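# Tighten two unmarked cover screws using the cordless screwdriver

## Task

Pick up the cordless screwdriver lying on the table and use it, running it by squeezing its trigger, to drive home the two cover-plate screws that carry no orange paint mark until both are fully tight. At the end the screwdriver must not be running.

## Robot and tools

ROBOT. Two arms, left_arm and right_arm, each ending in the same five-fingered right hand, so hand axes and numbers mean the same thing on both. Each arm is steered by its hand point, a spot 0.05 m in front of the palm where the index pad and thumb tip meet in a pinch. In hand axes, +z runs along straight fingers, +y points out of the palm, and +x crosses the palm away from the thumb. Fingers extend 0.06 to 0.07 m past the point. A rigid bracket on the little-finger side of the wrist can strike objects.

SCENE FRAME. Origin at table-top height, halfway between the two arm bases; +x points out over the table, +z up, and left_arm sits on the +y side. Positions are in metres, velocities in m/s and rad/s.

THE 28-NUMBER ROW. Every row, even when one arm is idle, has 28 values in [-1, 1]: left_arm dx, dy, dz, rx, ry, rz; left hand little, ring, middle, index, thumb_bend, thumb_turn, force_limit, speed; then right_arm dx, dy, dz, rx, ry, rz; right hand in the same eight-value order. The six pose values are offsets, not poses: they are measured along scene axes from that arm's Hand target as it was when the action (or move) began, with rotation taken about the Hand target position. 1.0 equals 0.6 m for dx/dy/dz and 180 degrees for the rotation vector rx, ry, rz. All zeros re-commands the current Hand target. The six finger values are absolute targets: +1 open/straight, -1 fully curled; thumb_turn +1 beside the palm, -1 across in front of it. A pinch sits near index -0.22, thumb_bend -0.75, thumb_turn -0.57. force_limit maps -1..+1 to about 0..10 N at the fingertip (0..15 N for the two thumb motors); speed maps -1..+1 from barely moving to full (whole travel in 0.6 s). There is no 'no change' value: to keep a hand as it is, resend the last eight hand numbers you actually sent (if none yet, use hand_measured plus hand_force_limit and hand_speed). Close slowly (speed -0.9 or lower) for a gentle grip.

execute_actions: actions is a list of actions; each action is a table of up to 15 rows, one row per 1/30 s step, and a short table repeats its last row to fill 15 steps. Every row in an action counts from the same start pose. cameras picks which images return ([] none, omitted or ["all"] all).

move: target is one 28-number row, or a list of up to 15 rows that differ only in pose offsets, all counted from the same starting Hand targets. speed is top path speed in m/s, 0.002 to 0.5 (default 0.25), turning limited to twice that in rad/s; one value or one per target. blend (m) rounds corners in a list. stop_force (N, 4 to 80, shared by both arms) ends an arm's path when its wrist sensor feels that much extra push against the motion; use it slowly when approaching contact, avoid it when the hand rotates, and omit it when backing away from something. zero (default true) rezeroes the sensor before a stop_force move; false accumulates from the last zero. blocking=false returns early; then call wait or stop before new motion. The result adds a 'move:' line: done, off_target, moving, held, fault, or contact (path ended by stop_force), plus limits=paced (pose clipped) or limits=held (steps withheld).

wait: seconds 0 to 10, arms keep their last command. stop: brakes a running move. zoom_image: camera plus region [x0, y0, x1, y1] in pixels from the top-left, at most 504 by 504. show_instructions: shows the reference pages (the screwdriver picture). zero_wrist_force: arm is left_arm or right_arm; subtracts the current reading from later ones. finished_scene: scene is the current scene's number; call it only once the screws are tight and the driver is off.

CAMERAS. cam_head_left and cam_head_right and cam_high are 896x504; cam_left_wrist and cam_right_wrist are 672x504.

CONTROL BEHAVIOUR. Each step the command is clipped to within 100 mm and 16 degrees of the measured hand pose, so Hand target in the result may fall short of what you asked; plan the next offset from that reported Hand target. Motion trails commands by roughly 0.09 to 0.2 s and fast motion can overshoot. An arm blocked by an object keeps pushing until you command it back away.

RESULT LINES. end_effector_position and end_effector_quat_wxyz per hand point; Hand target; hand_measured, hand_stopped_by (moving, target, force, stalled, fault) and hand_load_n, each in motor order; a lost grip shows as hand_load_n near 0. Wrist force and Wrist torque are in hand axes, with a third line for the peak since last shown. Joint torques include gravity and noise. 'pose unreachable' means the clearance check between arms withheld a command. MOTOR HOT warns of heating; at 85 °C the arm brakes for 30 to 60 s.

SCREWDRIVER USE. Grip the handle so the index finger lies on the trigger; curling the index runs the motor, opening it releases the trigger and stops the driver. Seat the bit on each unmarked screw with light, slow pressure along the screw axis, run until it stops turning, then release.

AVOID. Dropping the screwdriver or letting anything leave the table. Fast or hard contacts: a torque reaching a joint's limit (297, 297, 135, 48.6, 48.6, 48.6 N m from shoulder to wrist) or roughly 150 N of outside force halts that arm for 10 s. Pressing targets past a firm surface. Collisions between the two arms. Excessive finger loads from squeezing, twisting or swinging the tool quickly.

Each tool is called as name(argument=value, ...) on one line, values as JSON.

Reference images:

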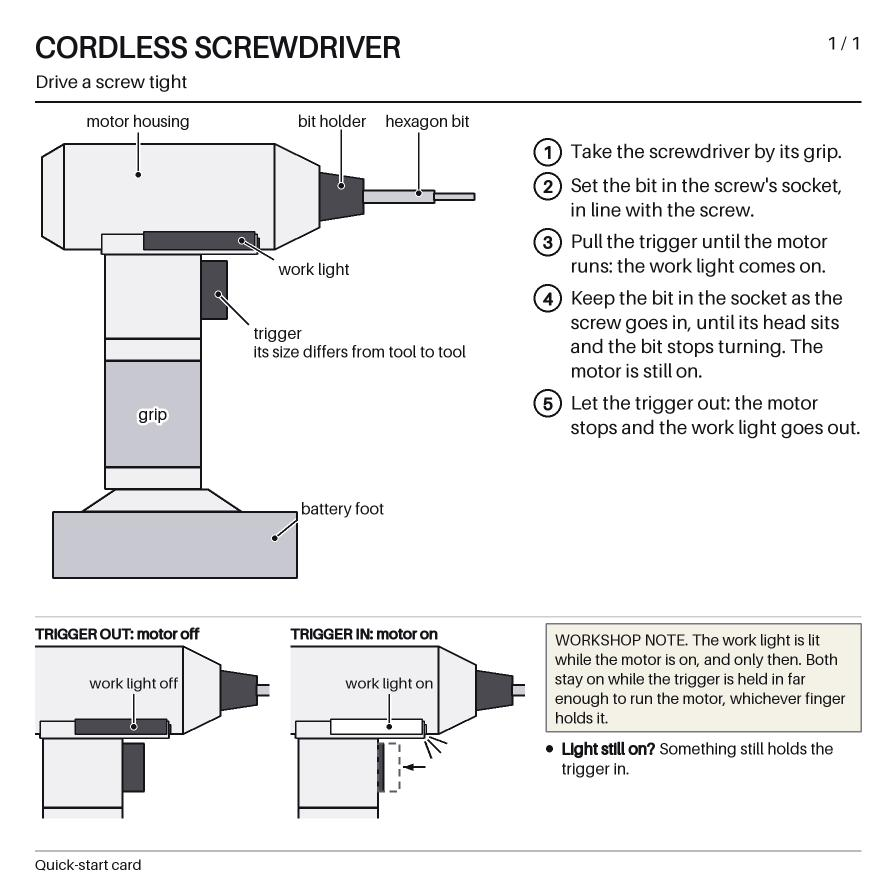

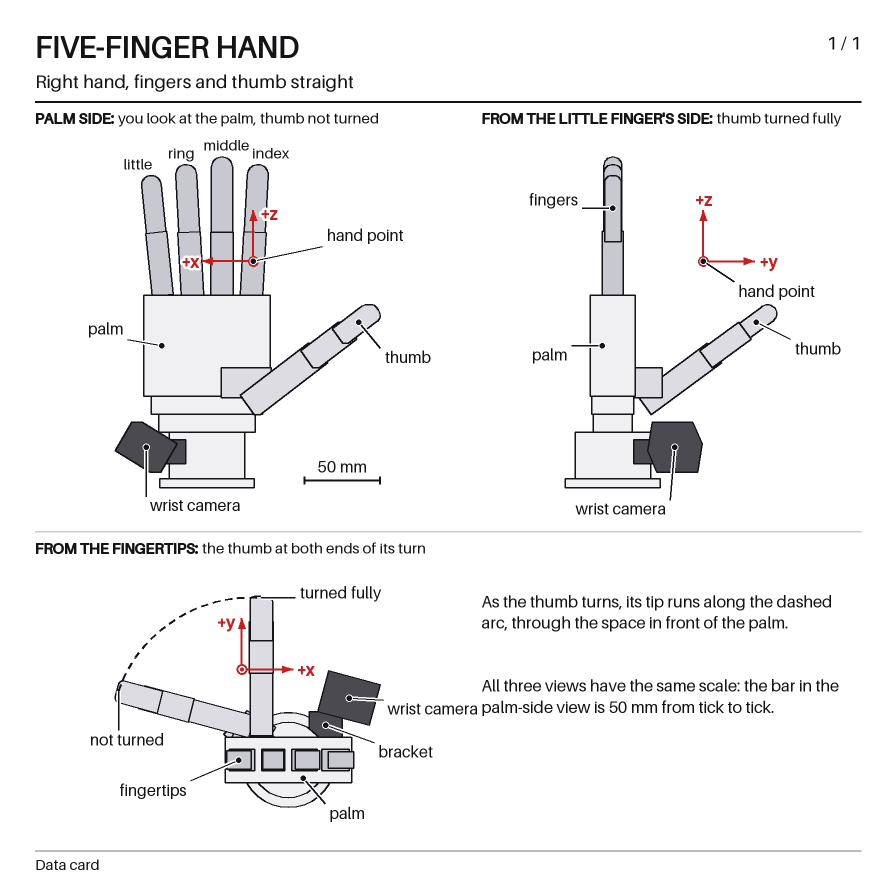

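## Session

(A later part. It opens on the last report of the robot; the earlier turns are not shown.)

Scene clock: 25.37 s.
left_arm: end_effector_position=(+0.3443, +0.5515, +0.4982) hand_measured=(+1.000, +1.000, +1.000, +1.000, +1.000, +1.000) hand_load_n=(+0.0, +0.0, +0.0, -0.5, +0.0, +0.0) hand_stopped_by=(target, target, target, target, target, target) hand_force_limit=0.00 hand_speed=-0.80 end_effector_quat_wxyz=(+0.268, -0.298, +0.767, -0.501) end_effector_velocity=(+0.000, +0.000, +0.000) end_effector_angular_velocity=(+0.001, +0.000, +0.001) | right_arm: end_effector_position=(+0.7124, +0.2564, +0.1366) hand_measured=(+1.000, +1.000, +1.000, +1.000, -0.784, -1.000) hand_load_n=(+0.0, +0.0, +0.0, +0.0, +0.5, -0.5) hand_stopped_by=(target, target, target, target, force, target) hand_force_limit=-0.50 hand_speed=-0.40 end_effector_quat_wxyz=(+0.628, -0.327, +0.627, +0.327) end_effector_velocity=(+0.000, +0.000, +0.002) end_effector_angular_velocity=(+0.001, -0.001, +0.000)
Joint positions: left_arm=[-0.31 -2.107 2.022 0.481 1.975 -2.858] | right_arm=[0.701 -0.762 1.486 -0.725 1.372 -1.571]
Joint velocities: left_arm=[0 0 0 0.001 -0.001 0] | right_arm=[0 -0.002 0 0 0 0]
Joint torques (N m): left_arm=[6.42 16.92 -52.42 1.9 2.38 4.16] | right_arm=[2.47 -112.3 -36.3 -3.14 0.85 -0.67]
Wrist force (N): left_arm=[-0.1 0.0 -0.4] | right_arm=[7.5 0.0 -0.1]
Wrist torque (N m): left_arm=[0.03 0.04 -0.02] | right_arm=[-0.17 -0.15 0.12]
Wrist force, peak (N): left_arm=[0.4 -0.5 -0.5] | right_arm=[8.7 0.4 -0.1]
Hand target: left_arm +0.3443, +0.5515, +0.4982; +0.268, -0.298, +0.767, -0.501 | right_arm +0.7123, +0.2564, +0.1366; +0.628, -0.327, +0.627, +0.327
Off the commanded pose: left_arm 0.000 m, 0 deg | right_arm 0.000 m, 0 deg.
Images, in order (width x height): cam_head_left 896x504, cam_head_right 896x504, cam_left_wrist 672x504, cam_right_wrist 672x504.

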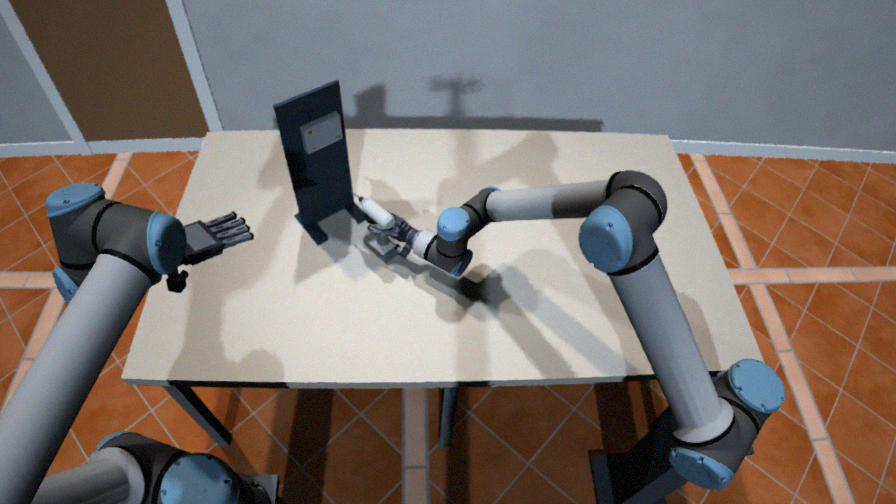

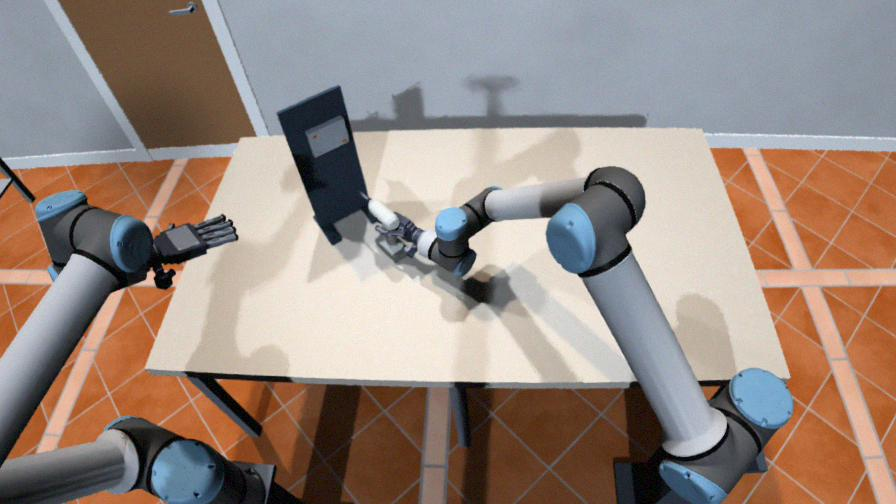

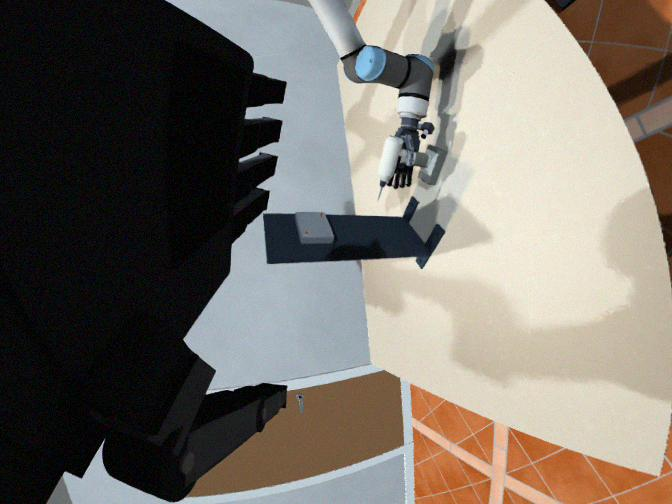

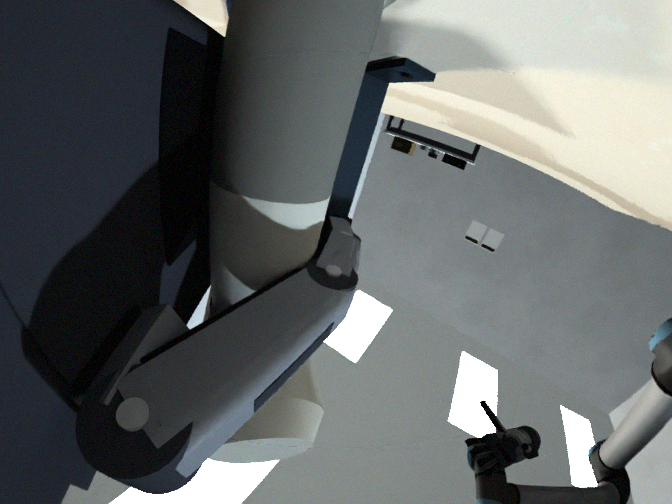

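execute_actions(actions=[[[0,0,0,0,0,0, 1,1,1,1,1,1,0,-0.8, 0,0,0,0,0,0, -1,-1,-1,1,-1,-1,-0.2,-0.3]],[[0,0,0,0,0,0, 1,1,1,1,1,1,0,-0.8, 0,0,0,0,0,0, -1,-1,-1,1,-1,-1,-0.2,-0.3]],[[0,0,0,0,0,0, 1,1,1,1,1,1,0,-0.8, 0,0,0,0,0,0, -1,-1,-1,1,-1,-1,-0.2,-0.3]]], cameras=["cam_head_left","cam_head_right","cam_left_wrist","cam_right_wrist"])

zoom_image(camera="cam_left_wrist", region=[370, 120, 450, 200])

zoom_image(camera="cam_head_left", region=[350, 185, 430, 265])

Scene clock: 27.27 s.
left_arm: end_effector_position=(+0.3443, +0.5515, +0.4982) hand_measured=(+1.000, +1.000, +1.000, +1.000, +1.000, +1.000) hand_load_n=(+0.0, +0.0, +0.0, -0.5, +0.0, -0.5) hand_stopped_by=(target, target, target, target, target, target) hand_force_limit=0.00 hand_speed=-0.80 end_effector_quat_wxyz=(+0.268, -0.298, +0.767, -0.501) end_effector_velocity=(+0.000, +0.000, +0.000) end_effector_angular_velocity=(-0.001, -0.001, +0.000) | right_arm: end_effector_position=(+0.7124, +0.2564, +0.1366) hand_measured=(-0.706, -0.702, -0.238, +1.000, -0.782, -1.000) hand_load_n=(+5.5, +9.5, +7.5, +0.0, +4.0, +1.0) hand_stopped_by=(force, force, force, target, force, target) hand_force_limit=-0.20 hand_speed=-0.30 end_effector_quat_wxyz=(+0.628, -0.327, +0.627, +0.327) end_effector_velocity=(+0.000, +0.000, -0.003) end_effector_angular_velocity=(-0.002, +0.002, +0.000)
Joint positions: left_arm=[-0.31 -2.107 2.022 0.481 1.975 -2.858] | right_arm=[0.701 -0.762 1.486 -0.725 1.372 -1.571]
Joint velocities: left_arm=[0 -0.001 0 0 0 -0.001] | right_arm=[0 0.003 0 0 0 0]
Joint torques (N m): left_arm=[5.77 20.23 -52.75 1.64 2.28 3.93] | right_arm=[12.7 -105.02 -33.25 -1.38 0.72 -0.15]
Wrist force (N): left_arm=[0.0 0.4 -0.2] | right_arm=[-1.2 0.4 0.1]
Wrist torque (N m): left_arm=[0.06 0.02 0.00] | right_arm=[-0.13 -0.41 0.10]
Wrist force, peak (N): left_arm=[-0.2 -0.6 -0.2] | right_arm=[7.8 0.4 -0.4]
Hand target: left_arm +0.3443, +0.5515, +0.4982; +0.268, -0.298, +0.767, -0.501 | right_arm +0.7123, +0.2564, +0.1366; +0.628, -0.327, +0.627, +0.327
Off the commanded pose: left_arm 0.000 m, 0 deg | right_arm 0.000 m, 0 deg.
Images, in order (width x height): cam_head_left 896x504, cam_head_right 896x504, cam_left_wrist 672x504, cam_right_wrist 672x504.

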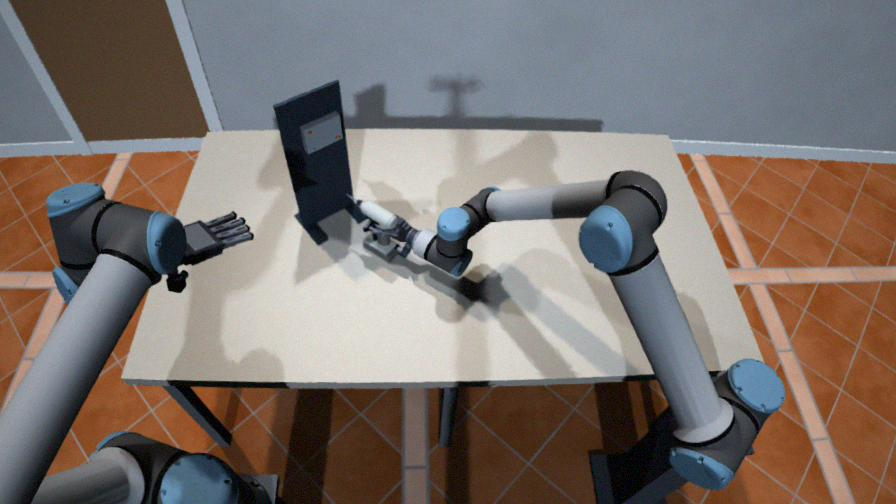

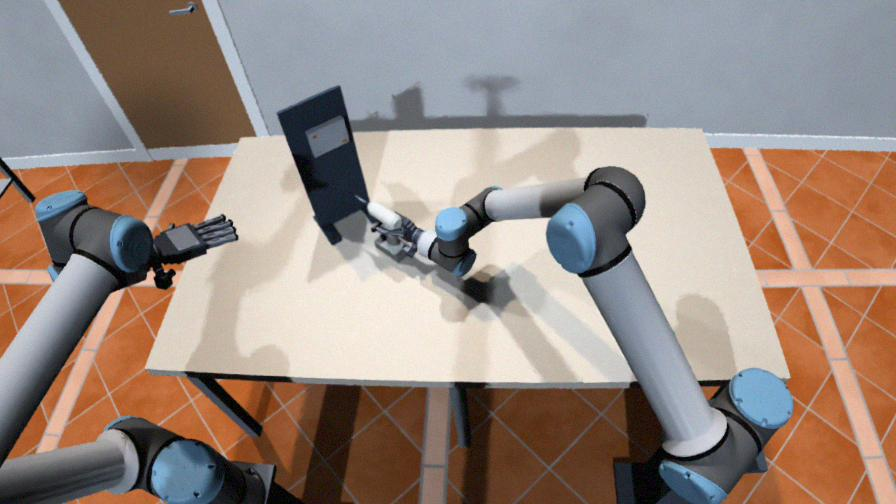

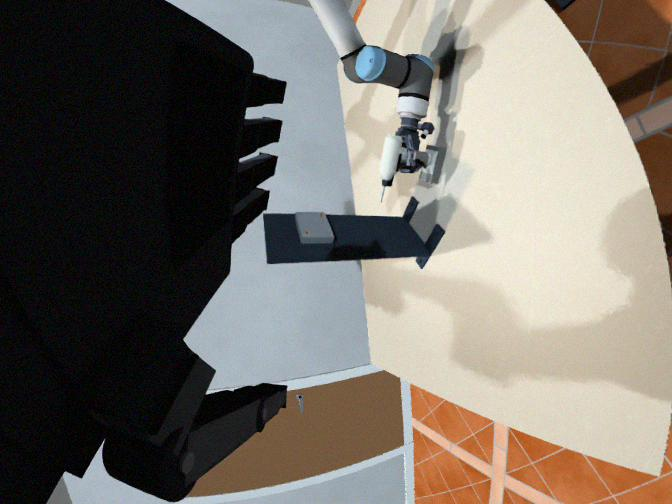

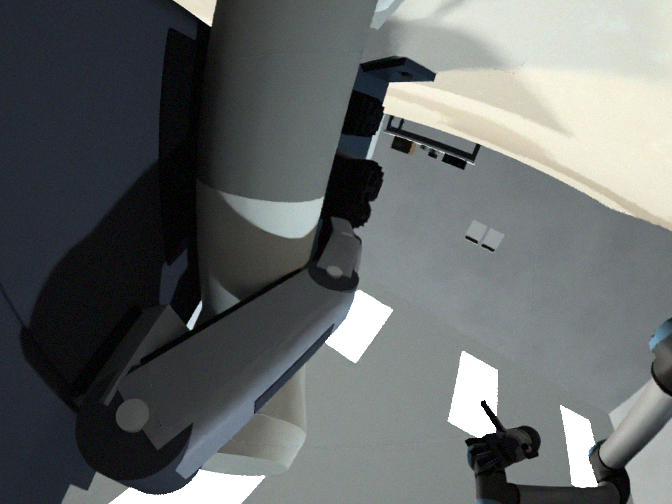

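Scaled by 6.300 from the camera's 672x504 image, which has a finer 960x720 frame.

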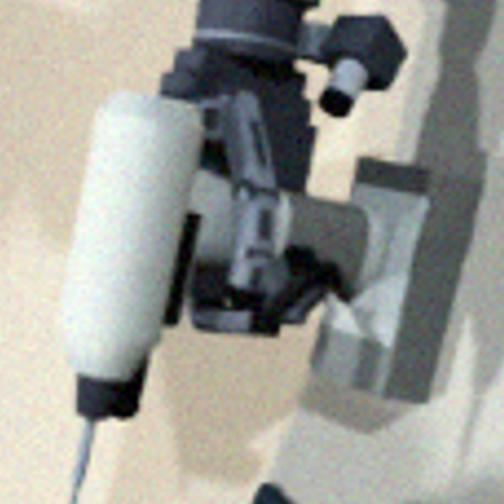

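Scaled by 6.300.

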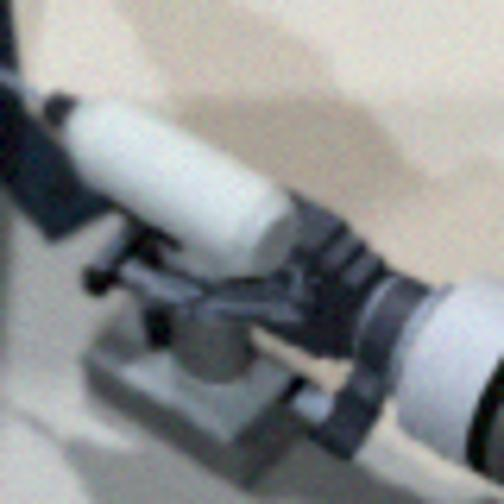

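execute_actions(actions=[[[0,0,0,0,0,0, 1,1,1,1,1,1,0,-0.8, 0,0,0,0,0,0, -0.98,-0.98,-0.98,1,-0.98,-1,0.6,-0.4]],[[0,0,0,0,0,0, 1,1,1,1,1,1,0,-0.8, 0,0,0,0,0,0, -0.98,-0.98,-0.98,1,-0.98,-1,0.6,-0.4]]], cameras=["cam_left_wrist"])

zoom_image(camera="cam_left_wrist", region=[370, 120, 450, 200])

Scene clock: 28.67 s.
left_arm: end_effector_position=(+0.3443, +0.5515, +0.4982) hand_measured=(+1.000, +1.000, +1.000, +1.000, +1.000, +1.000) hand_load_n=(+0.0, +0.0, +0.0, +0.0, +0.0, +0.0) hand_stopped_by=(target, target, target, target, target, target) hand_force_limit=0.00 hand_speed=-0.80 end_effector_quat_wxyz=(+0.268, -0.298, +0.767, -0.501) end_effector_velocity=(+0.000, +0.000, +0.000) end_effector_angular_velocity=(+0.000, -0.001, +0.000) | right_arm: end_effector_position=(+0.7123, +0.2564, +0.1366) hand_measured=(-0.726, -0.702, -0.248, +1.000, -0.824, -1.000) hand_load_n=(+13.0, +8.5, +13.0, +0.0, +13.0, +2.0) hand_stopped_by=(force, force, force, target, force, target) hand_force_limit=0.60 hand_speed=-0.40 end_effector_quat_wxyz=(+0.628, -0.327, +0.627, +0.327) end_effector_velocity=(+0.000, +0.000, -0.001) end_effector_angular_velocity=(+0.000, -0.001, +0.000)
Joint positions: left_arm=[-0.31 -2.107 2.022 0.481 1.975 -2.858] | right_arm=[0.701 -0.762 1.486 -0.725 1.372 -1.571]
Joint velocities: left_arm=[0 0 0 -0.001 0 0] | right_arm=[0 0.001 0 -0.001 0 0]
Joint torques (N m): left_arm=[3.39 16.43 -52.29 2.33 2.13 3.82] | right_arm=[12.49 -91.21 -30.94 -0.42 0.61 0.29]
Wrist force (N): left_arm=[0.1 0.0 0.0] | right_arm=[-1.6 -0.3 1.8]
Wrist torque (N m): left_arm=[-0.01 -0.01 0.00] | right_arm=[-0.15 -0.65 0.01]
Wrist force, peak (N): left_arm=[0.0 -0.4 -0.6] | right_arm=[-2.7 -0.1 1.9]
Hand target: left_arm +0.3443, +0.5515, +0.4982; +0.268, -0.298, +0.767, -0.501 | right_arm +0.7123, +0.2564, +0.1366; +0.628, -0.327, +0.627, +0.327
Off the commanded pose: left_arm 0.000 m, 0 deg | right_arm 0.000 m, 0 deg.
Images, in order (width x height): cam_left_wrist 672x504.

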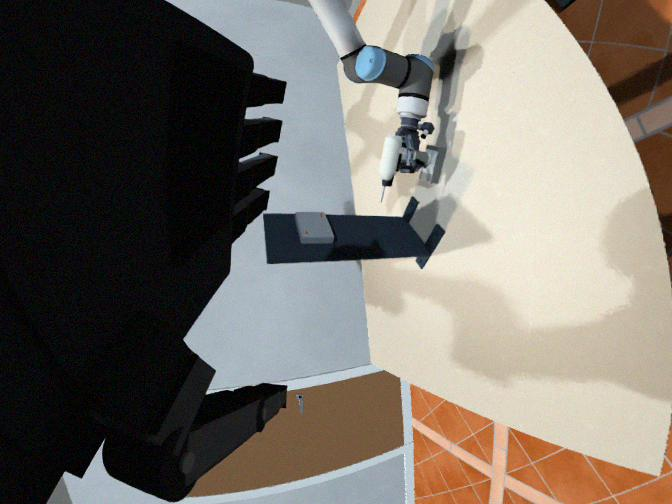

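Scaled by 6.300 from the camera's 672x504 image, which has a finer 960x720 frame.

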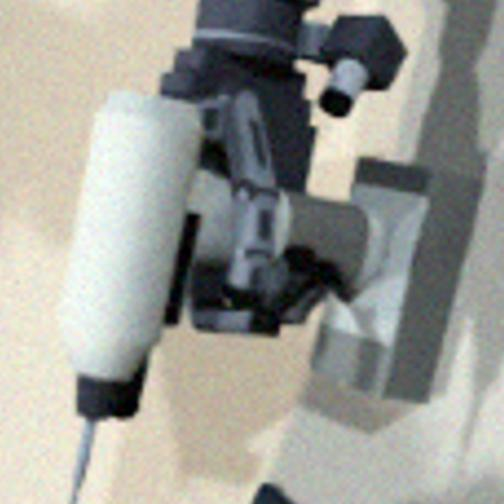

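move(target=[[0,0,0,0,0,0, 1,1,1,1,1,1,0,-0.8, 0,0,0.05,0,0,0, -0.98,-0.98,-0.98,1,-0.98,-1,0.6,-0.4],[0,0,0,0,0,0, 1,1,1,1,1,1,0,-0.8, -0.15,-0.12,0.15,0,0,0, -0.98,-0.98,-0.98,1,-0.98,-1,0.6,-0.4]], speed=0.12, blend=[0.01,0])

zoom_image(camera="cam_left_wrist", region=[370, 70, 470, 190])

zoom_image(camera="cam_head_left", region=[270, 75, 360, 175])

zoom_image(camera="cam_head_right", region=[270, 75, 360, 175])

zoom_image(camera="cam_head_right", region=[340, 180, 430, 280])

Scene clock: 30.80 s.
left_arm: end_effector_position=(+0.3443, +0.5515, +0.4982) hand_measured=(+1.000, +1.000, +1.000, +1.000, +1.000, +1.000) hand_load_n=(+0.0, +0.0, +0.0, +0.0, +0.0, -0.5) hand_stopped_by=(target, target, target, target, target, target) hand_force_limit=0.00 hand_speed=-0.80 end_effector_quat_wxyz=(+0.268, -0.298, +0.767, -0.501) end_effector_velocity=(+0.000, +0.000, +0.000) end_effector_angular_velocity=(+0.001, +0.001, -0.001) | right_arm: end_effector_position=(+0.6223, +0.1843, +0.2264) hand_measured=(-0.726, -0.704, -0.248, +1.000, -0.824, -1.000) hand_load_n=(+0.0, +3.0, +13.5, +0.0, +12.0, +1.5) hand_stopped_by=(force, force, force, target, force, target) hand_force_limit=0.60 hand_speed=-0.40 end_effector_quat_wxyz=(+0.628, -0.327, +0.627, +0.327) end_effector_velocity=(+0.000, +0.000, +0.000) end_effector_angular_velocity=(+0.000, +0.000, +0.000)
Joint positions: left_arm=[-0.31 -2.107 2.022 0.481 1.975 -2.858] | right_arm=[0.714 -0.998 1.726 -0.73 1.385 -1.571]
Joint velocities: left_arm=[-0.001 0 0 0.001 0 0.001] | right_arm=[0 0 0 0 -0.001 0]
Joint torques (N m): left_arm=[9.28 23.43 -51.47 1.48 1.87 3.5] | right_arm=[-13.95 -97.7 -34.51 -2.09 -0.41 -1.81]
Wrist force (N): left_arm=[0.2 -0.2 0.0] | right_arm=[8.1 0.1 -0.5]
Wrist torque (N m): left_arm=[-0.03 -0.03 0.00] | right_arm=[-0.15 -0.19 0.11]
Wrist force, peak (N): left_arm=[0.1 -0.1 -0.7] | right_arm=[11.3 1.3 0.2]
Hand target: left_arm +0.3443, +0.5515, +0.4982; +0.268, -0.298, +0.767, -0.501 | right_arm +0.6223, +0.1842, +0.2264; +0.628, -0.327, +0.627, +0.327
Off the commanded pose: left_arm 0.000 m, 0 deg | right_arm 0.000 m, 0 deg.
move: done

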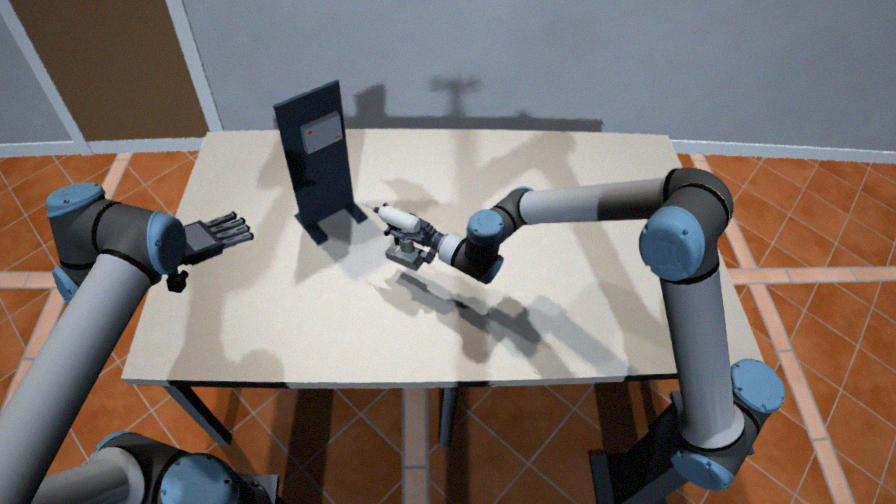

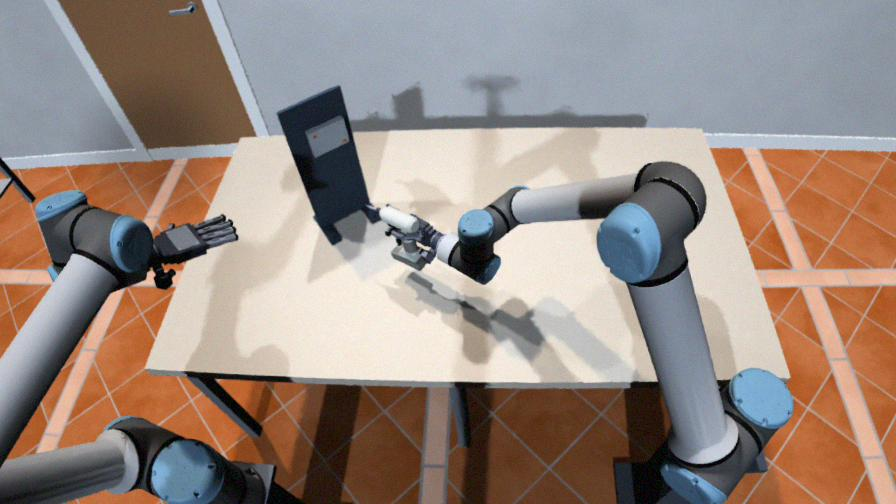

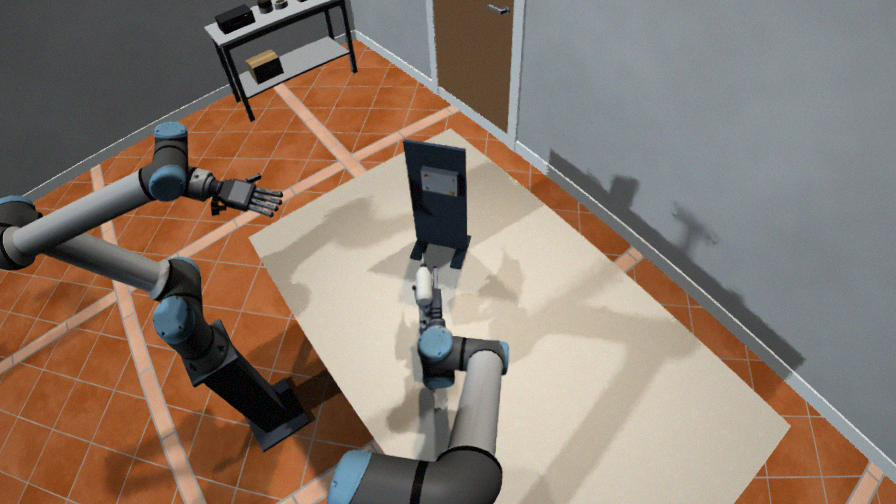

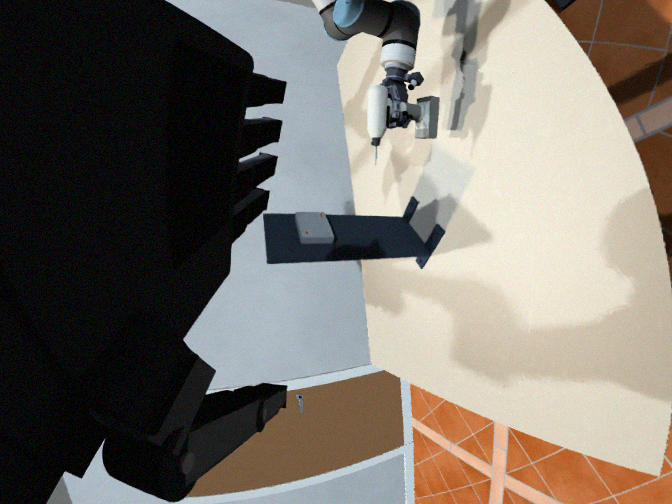

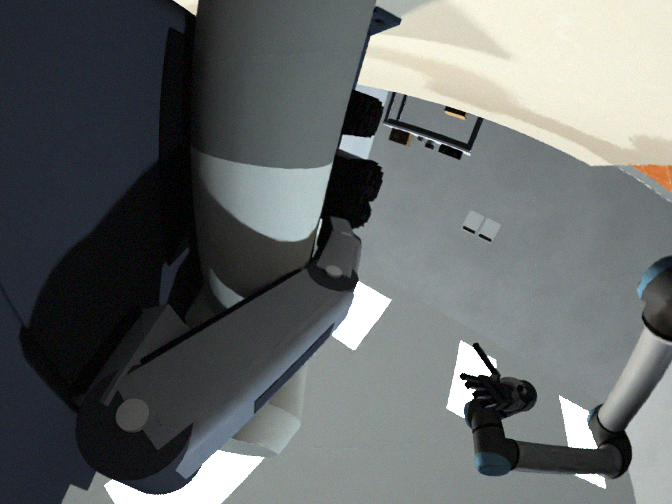

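Scaled by 4.200 from the camera's 672x504 image, which has a finer 960x720 frame.

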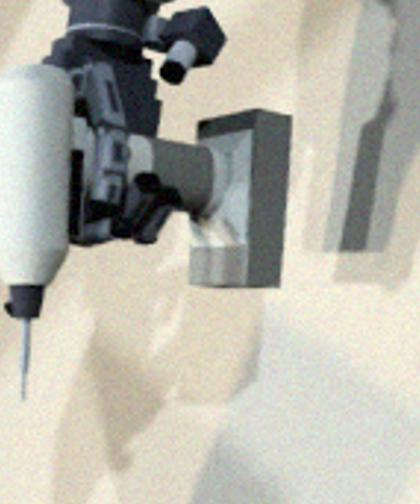

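Scaled by 5.040.

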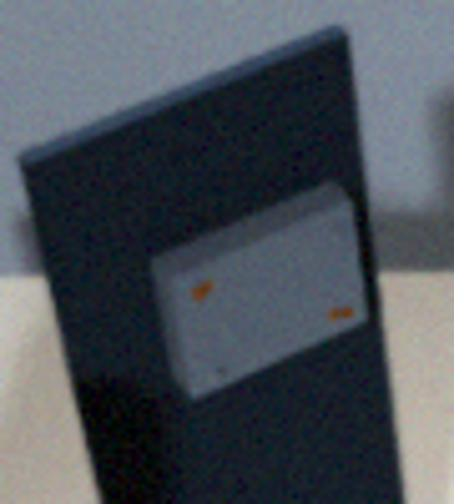

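Scaled by 5.040.

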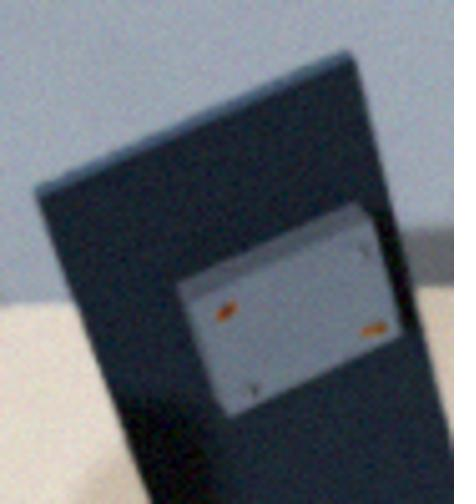

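Scaled by 5.040.

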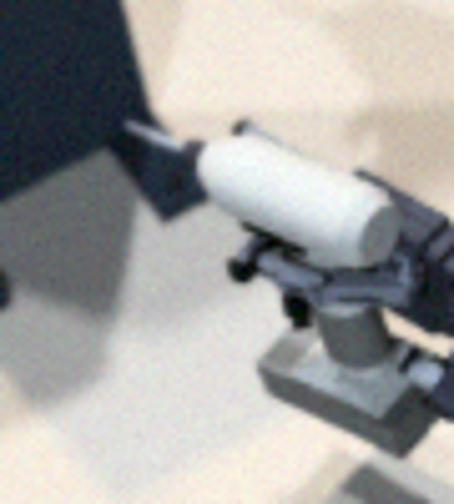

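move(target=[0.567,-0.1,-0.08,0,0,-0.061, -1,-1,-1,-1,-0.6,1,-0.5,0.2, 0,0,0,0,0,0, -0.98,-0.98,-0.98,1,-0.98,-1,0.6,-0.4], speed=0.25)

zoom_image(camera="cam_left_wrist", region=[200, 100, 500, 400])

Scene clock: 34.33 s.
left_arm: end_effector_position=(+0.6844, +0.4913, +0.4491) hand_measured=(-1.000, -1.000, -1.000, -1.000, -0.600, +1.000) hand_load_n=(+0.0, +0.0, +0.5, +0.0, +0.0, -0.5) hand_stopped_by=(target, target, target, target, target, target) hand_force_limit=-0.50 hand_speed=0.20 end_effector_quat_wxyz=(+0.218, -0.223, +0.792, -0.524) end_effector_velocity=(+0.000, +0.000, +0.000) end_effector_angular_velocity=(+0.000, -0.002, +0.000) | right_arm: end_effector_position=(+0.6223, +0.1842, +0.2264) hand_measured=(-0.726, -0.704, -0.248, +1.000, -0.824, -1.000) hand_load_n=(+0.0, +3.0, +14.0, +0.0, +12.0, +1.5) hand_stopped_by=(force, force, force, target, force, target) hand_force_limit=0.60 hand_speed=-0.40 end_effector_quat_wxyz=(+0.628, -0.327, +0.627, +0.327) end_effector_velocity=(+0.000, +0.000, -0.001) end_effector_angular_velocity=(+0.000, +0.000, +0.000)
Joint positions: left_arm=[-0.18 -1.427 1.575 0.333 2.267 -2.698] | right_arm=[0.714 -0.998 1.726 -0.73 1.385 -1.571]
Joint velocities: left_arm=[0 0 0 -0.002 0 0] | right_arm=[0 0.001 0 -0.001 0 0]
Joint torques (N m): left_arm=[-13.14 -28.3 -43.28 -3.18 -1.41 -3.14] | right_arm=[-13.9 -100.85 -39.08 -3.63 -0.93 -1.79]
Wrist force (N): left_arm=[0.2 0.1 -0.5] | right_arm=[8.2 0.0 -0.2]
Wrist torque (N m): left_arm=[0.06 0.00 0.00] | right_arm=[-0.19 -0.20 0.10]
Wrist force, peak (N): left_arm=[1.5 -0.2 -2.5] | right_arm=[8.6 0.3 -0.5]
Hand target: left_arm +0.6845, +0.4912, +0.4491; +0.218, -0.223, +0.792, -0.524 | right_arm +0.6223, +0.1842, +0.2264; +0.628, -0.327, +0.627, +0.327
Off the commanded pose: left_arm 0.001 m, 0 deg | right_arm 0.000 m, 0 deg.
move: done

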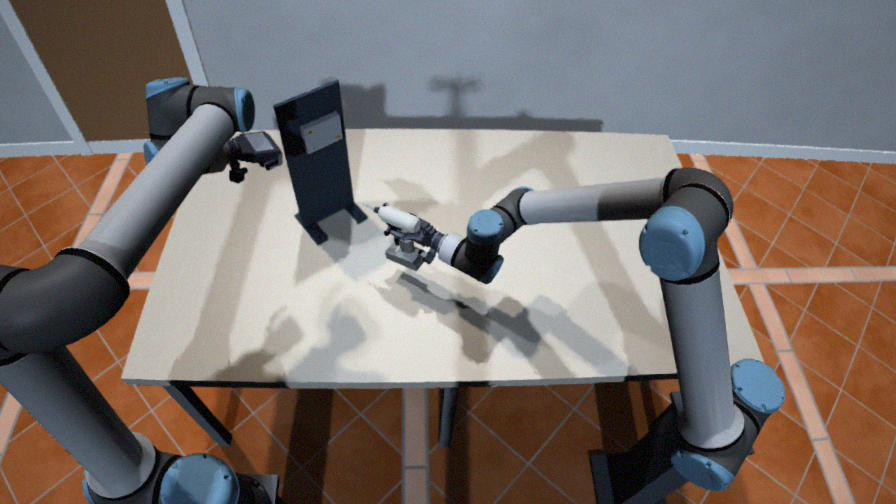

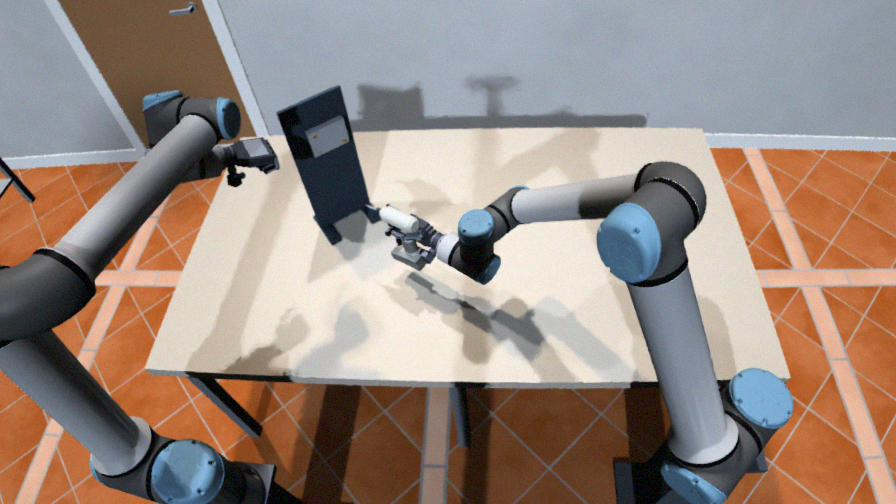

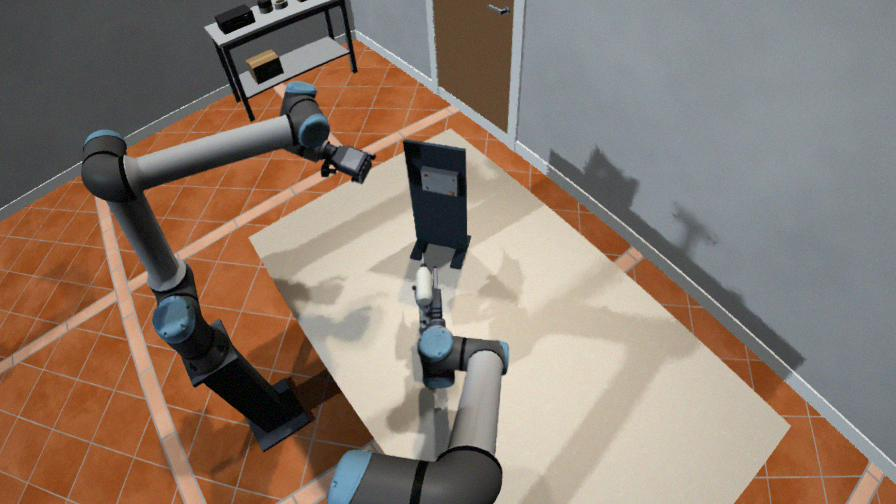

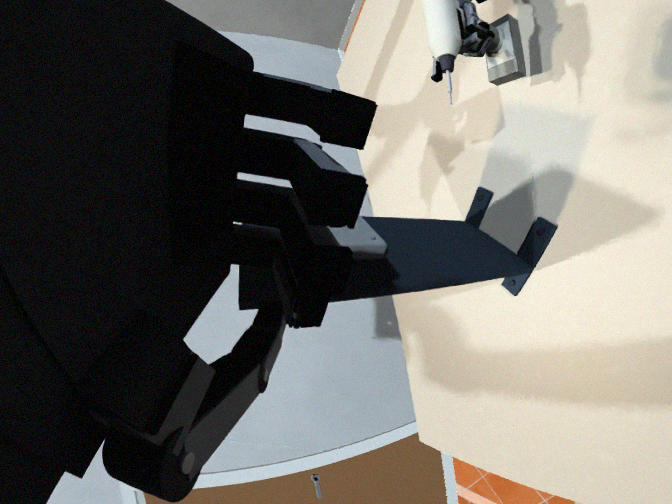

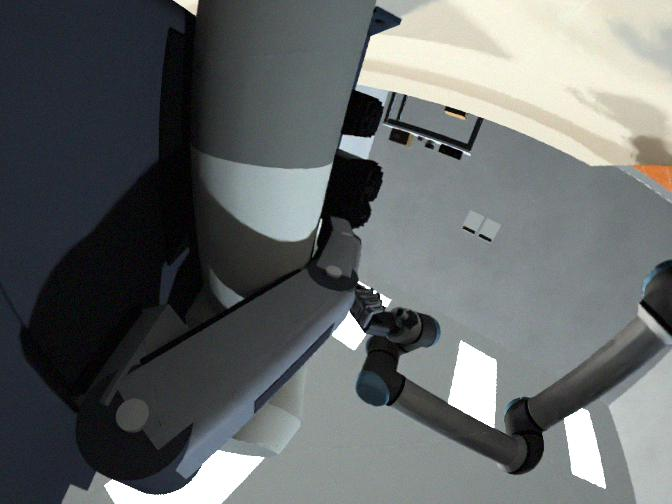

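Scaled by 1.680 from the camera's 672x504 image, which has a finer 960x720 frame.

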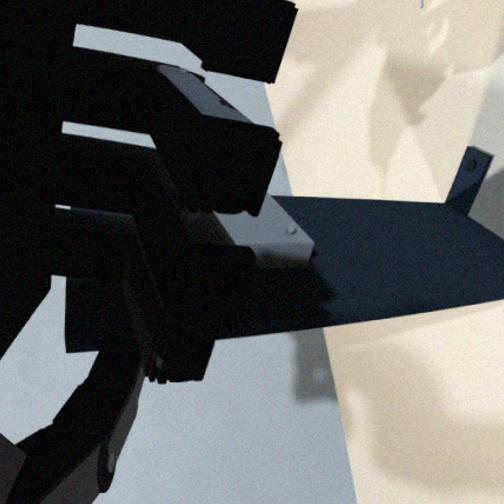

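move(target=[-0.03,0.02,0.12,0,0,0, 1,1,1,1,1,1,-0.5,0.2, 0,0,0,0,0,0, -0.98,-0.98,-0.98,1,-0.98,-1,0.6,-0.4], speed=0.25, cameras=["cam_left_wrist","cam_head_left"])

zoom_image(camera="cam_left_wrist", region=[260, 0, 560, 300])

Scene clock: 36.03 s.
left_arm: end_effector_position=(+0.6666, +0.5032, +0.5211) hand_measured=(+1.000, +1.000, +1.000, +1.000, +1.000, +1.000) hand_load_n=(+0.0, +0.0, +0.0, +0.0, +0.0, -0.5) hand_stopped_by=(target, target, target, target, target, target) hand_force_limit=-0.50 hand_speed=0.20 end_effector_quat_wxyz=(+0.218, -0.223, +0.792, -0.524) end_effector_velocity=(+0.000, +0.001, +0.000) end_effector_angular_velocity=(+0.001, -0.001, +0.001) | right_arm: end_effector_position=(+0.6223, +0.1842, +0.2264) hand_measured=(-0.726, -0.704, -0.248, +1.000, -0.824, -1.000) hand_load_n=(+0.0, +3.0, +14.0, +0.0, +12.0, +2.0) hand_stopped_by=(force, force, force, target, force, target) hand_force_limit=0.60 hand_speed=-0.40 end_effector_quat_wxyz=(+0.628, -0.327, +0.627, +0.327) end_effector_velocity=(+0.000, +0.000, +0.000) end_effector_angular_velocity=(+0.000, +0.000, +0.000)
Joint positions: left_arm=[-0.164 -1.463 1.49 0.46 2.281 -2.688] | right_arm=[0.714 -0.998 1.726 -0.73 1.385 -1.571]
Joint velocities: left_arm=[0.001 0 0 0 -0.001 0.002] | right_arm=[0 0 0 0 0 0]
Joint torques (N m): left_arm=[-12.56 -29.02 -30.52 3.56 -0.88 -3.48] | right_arm=[-14.28 -100.96 -42.68 -4.71 -1.17 -1.74]
Wrist force (N): left_arm=[-0.1 0.0 -0.2] | right_arm=[8.4 0.0 -0.2]
Wrist torque (N m): left_arm=[0.01 0.04 0.00] | right_arm=[-0.18 -0.25 0.12]
Wrist force, peak (N): left_arm=[0.4 -1.8 -1.4] | right_arm=[8.7 0.3 -0.4]
Hand target: left_arm +0.6666, +0.5032, +0.5211; +0.218, -0.223, +0.792, -0.524 | right_arm +0.6223, +0.1842, +0.2264; +0.628, -0.327, +0.627, +0.327
Off the commanded pose: left_arm 0.000 m, 0 deg | right_arm 0.000 m, 0 deg.
move: done
Images, in order (width x height): cam_head_left 896x504, cam_left_wrist 672x504.

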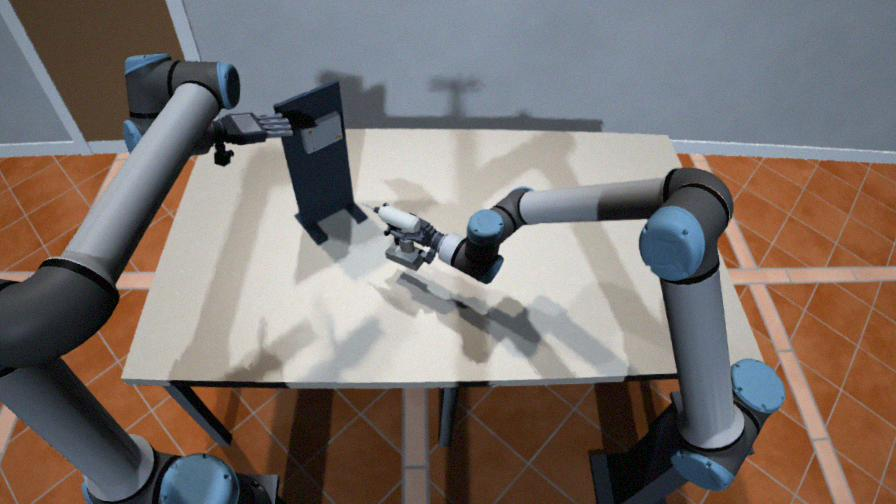

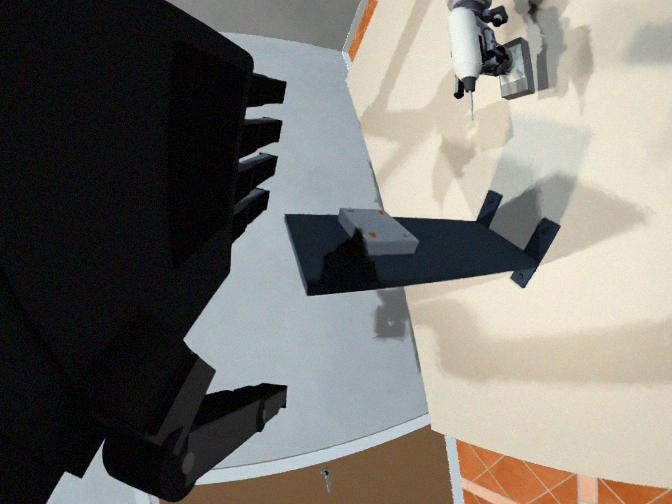

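Scaled by 1.680 from the camera's 672x504 image, which has a finer 960x720 frame.

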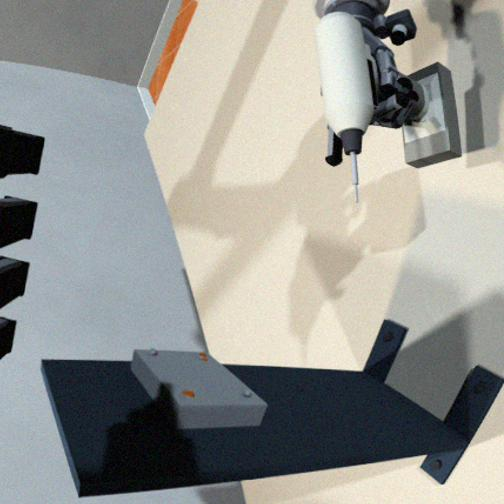

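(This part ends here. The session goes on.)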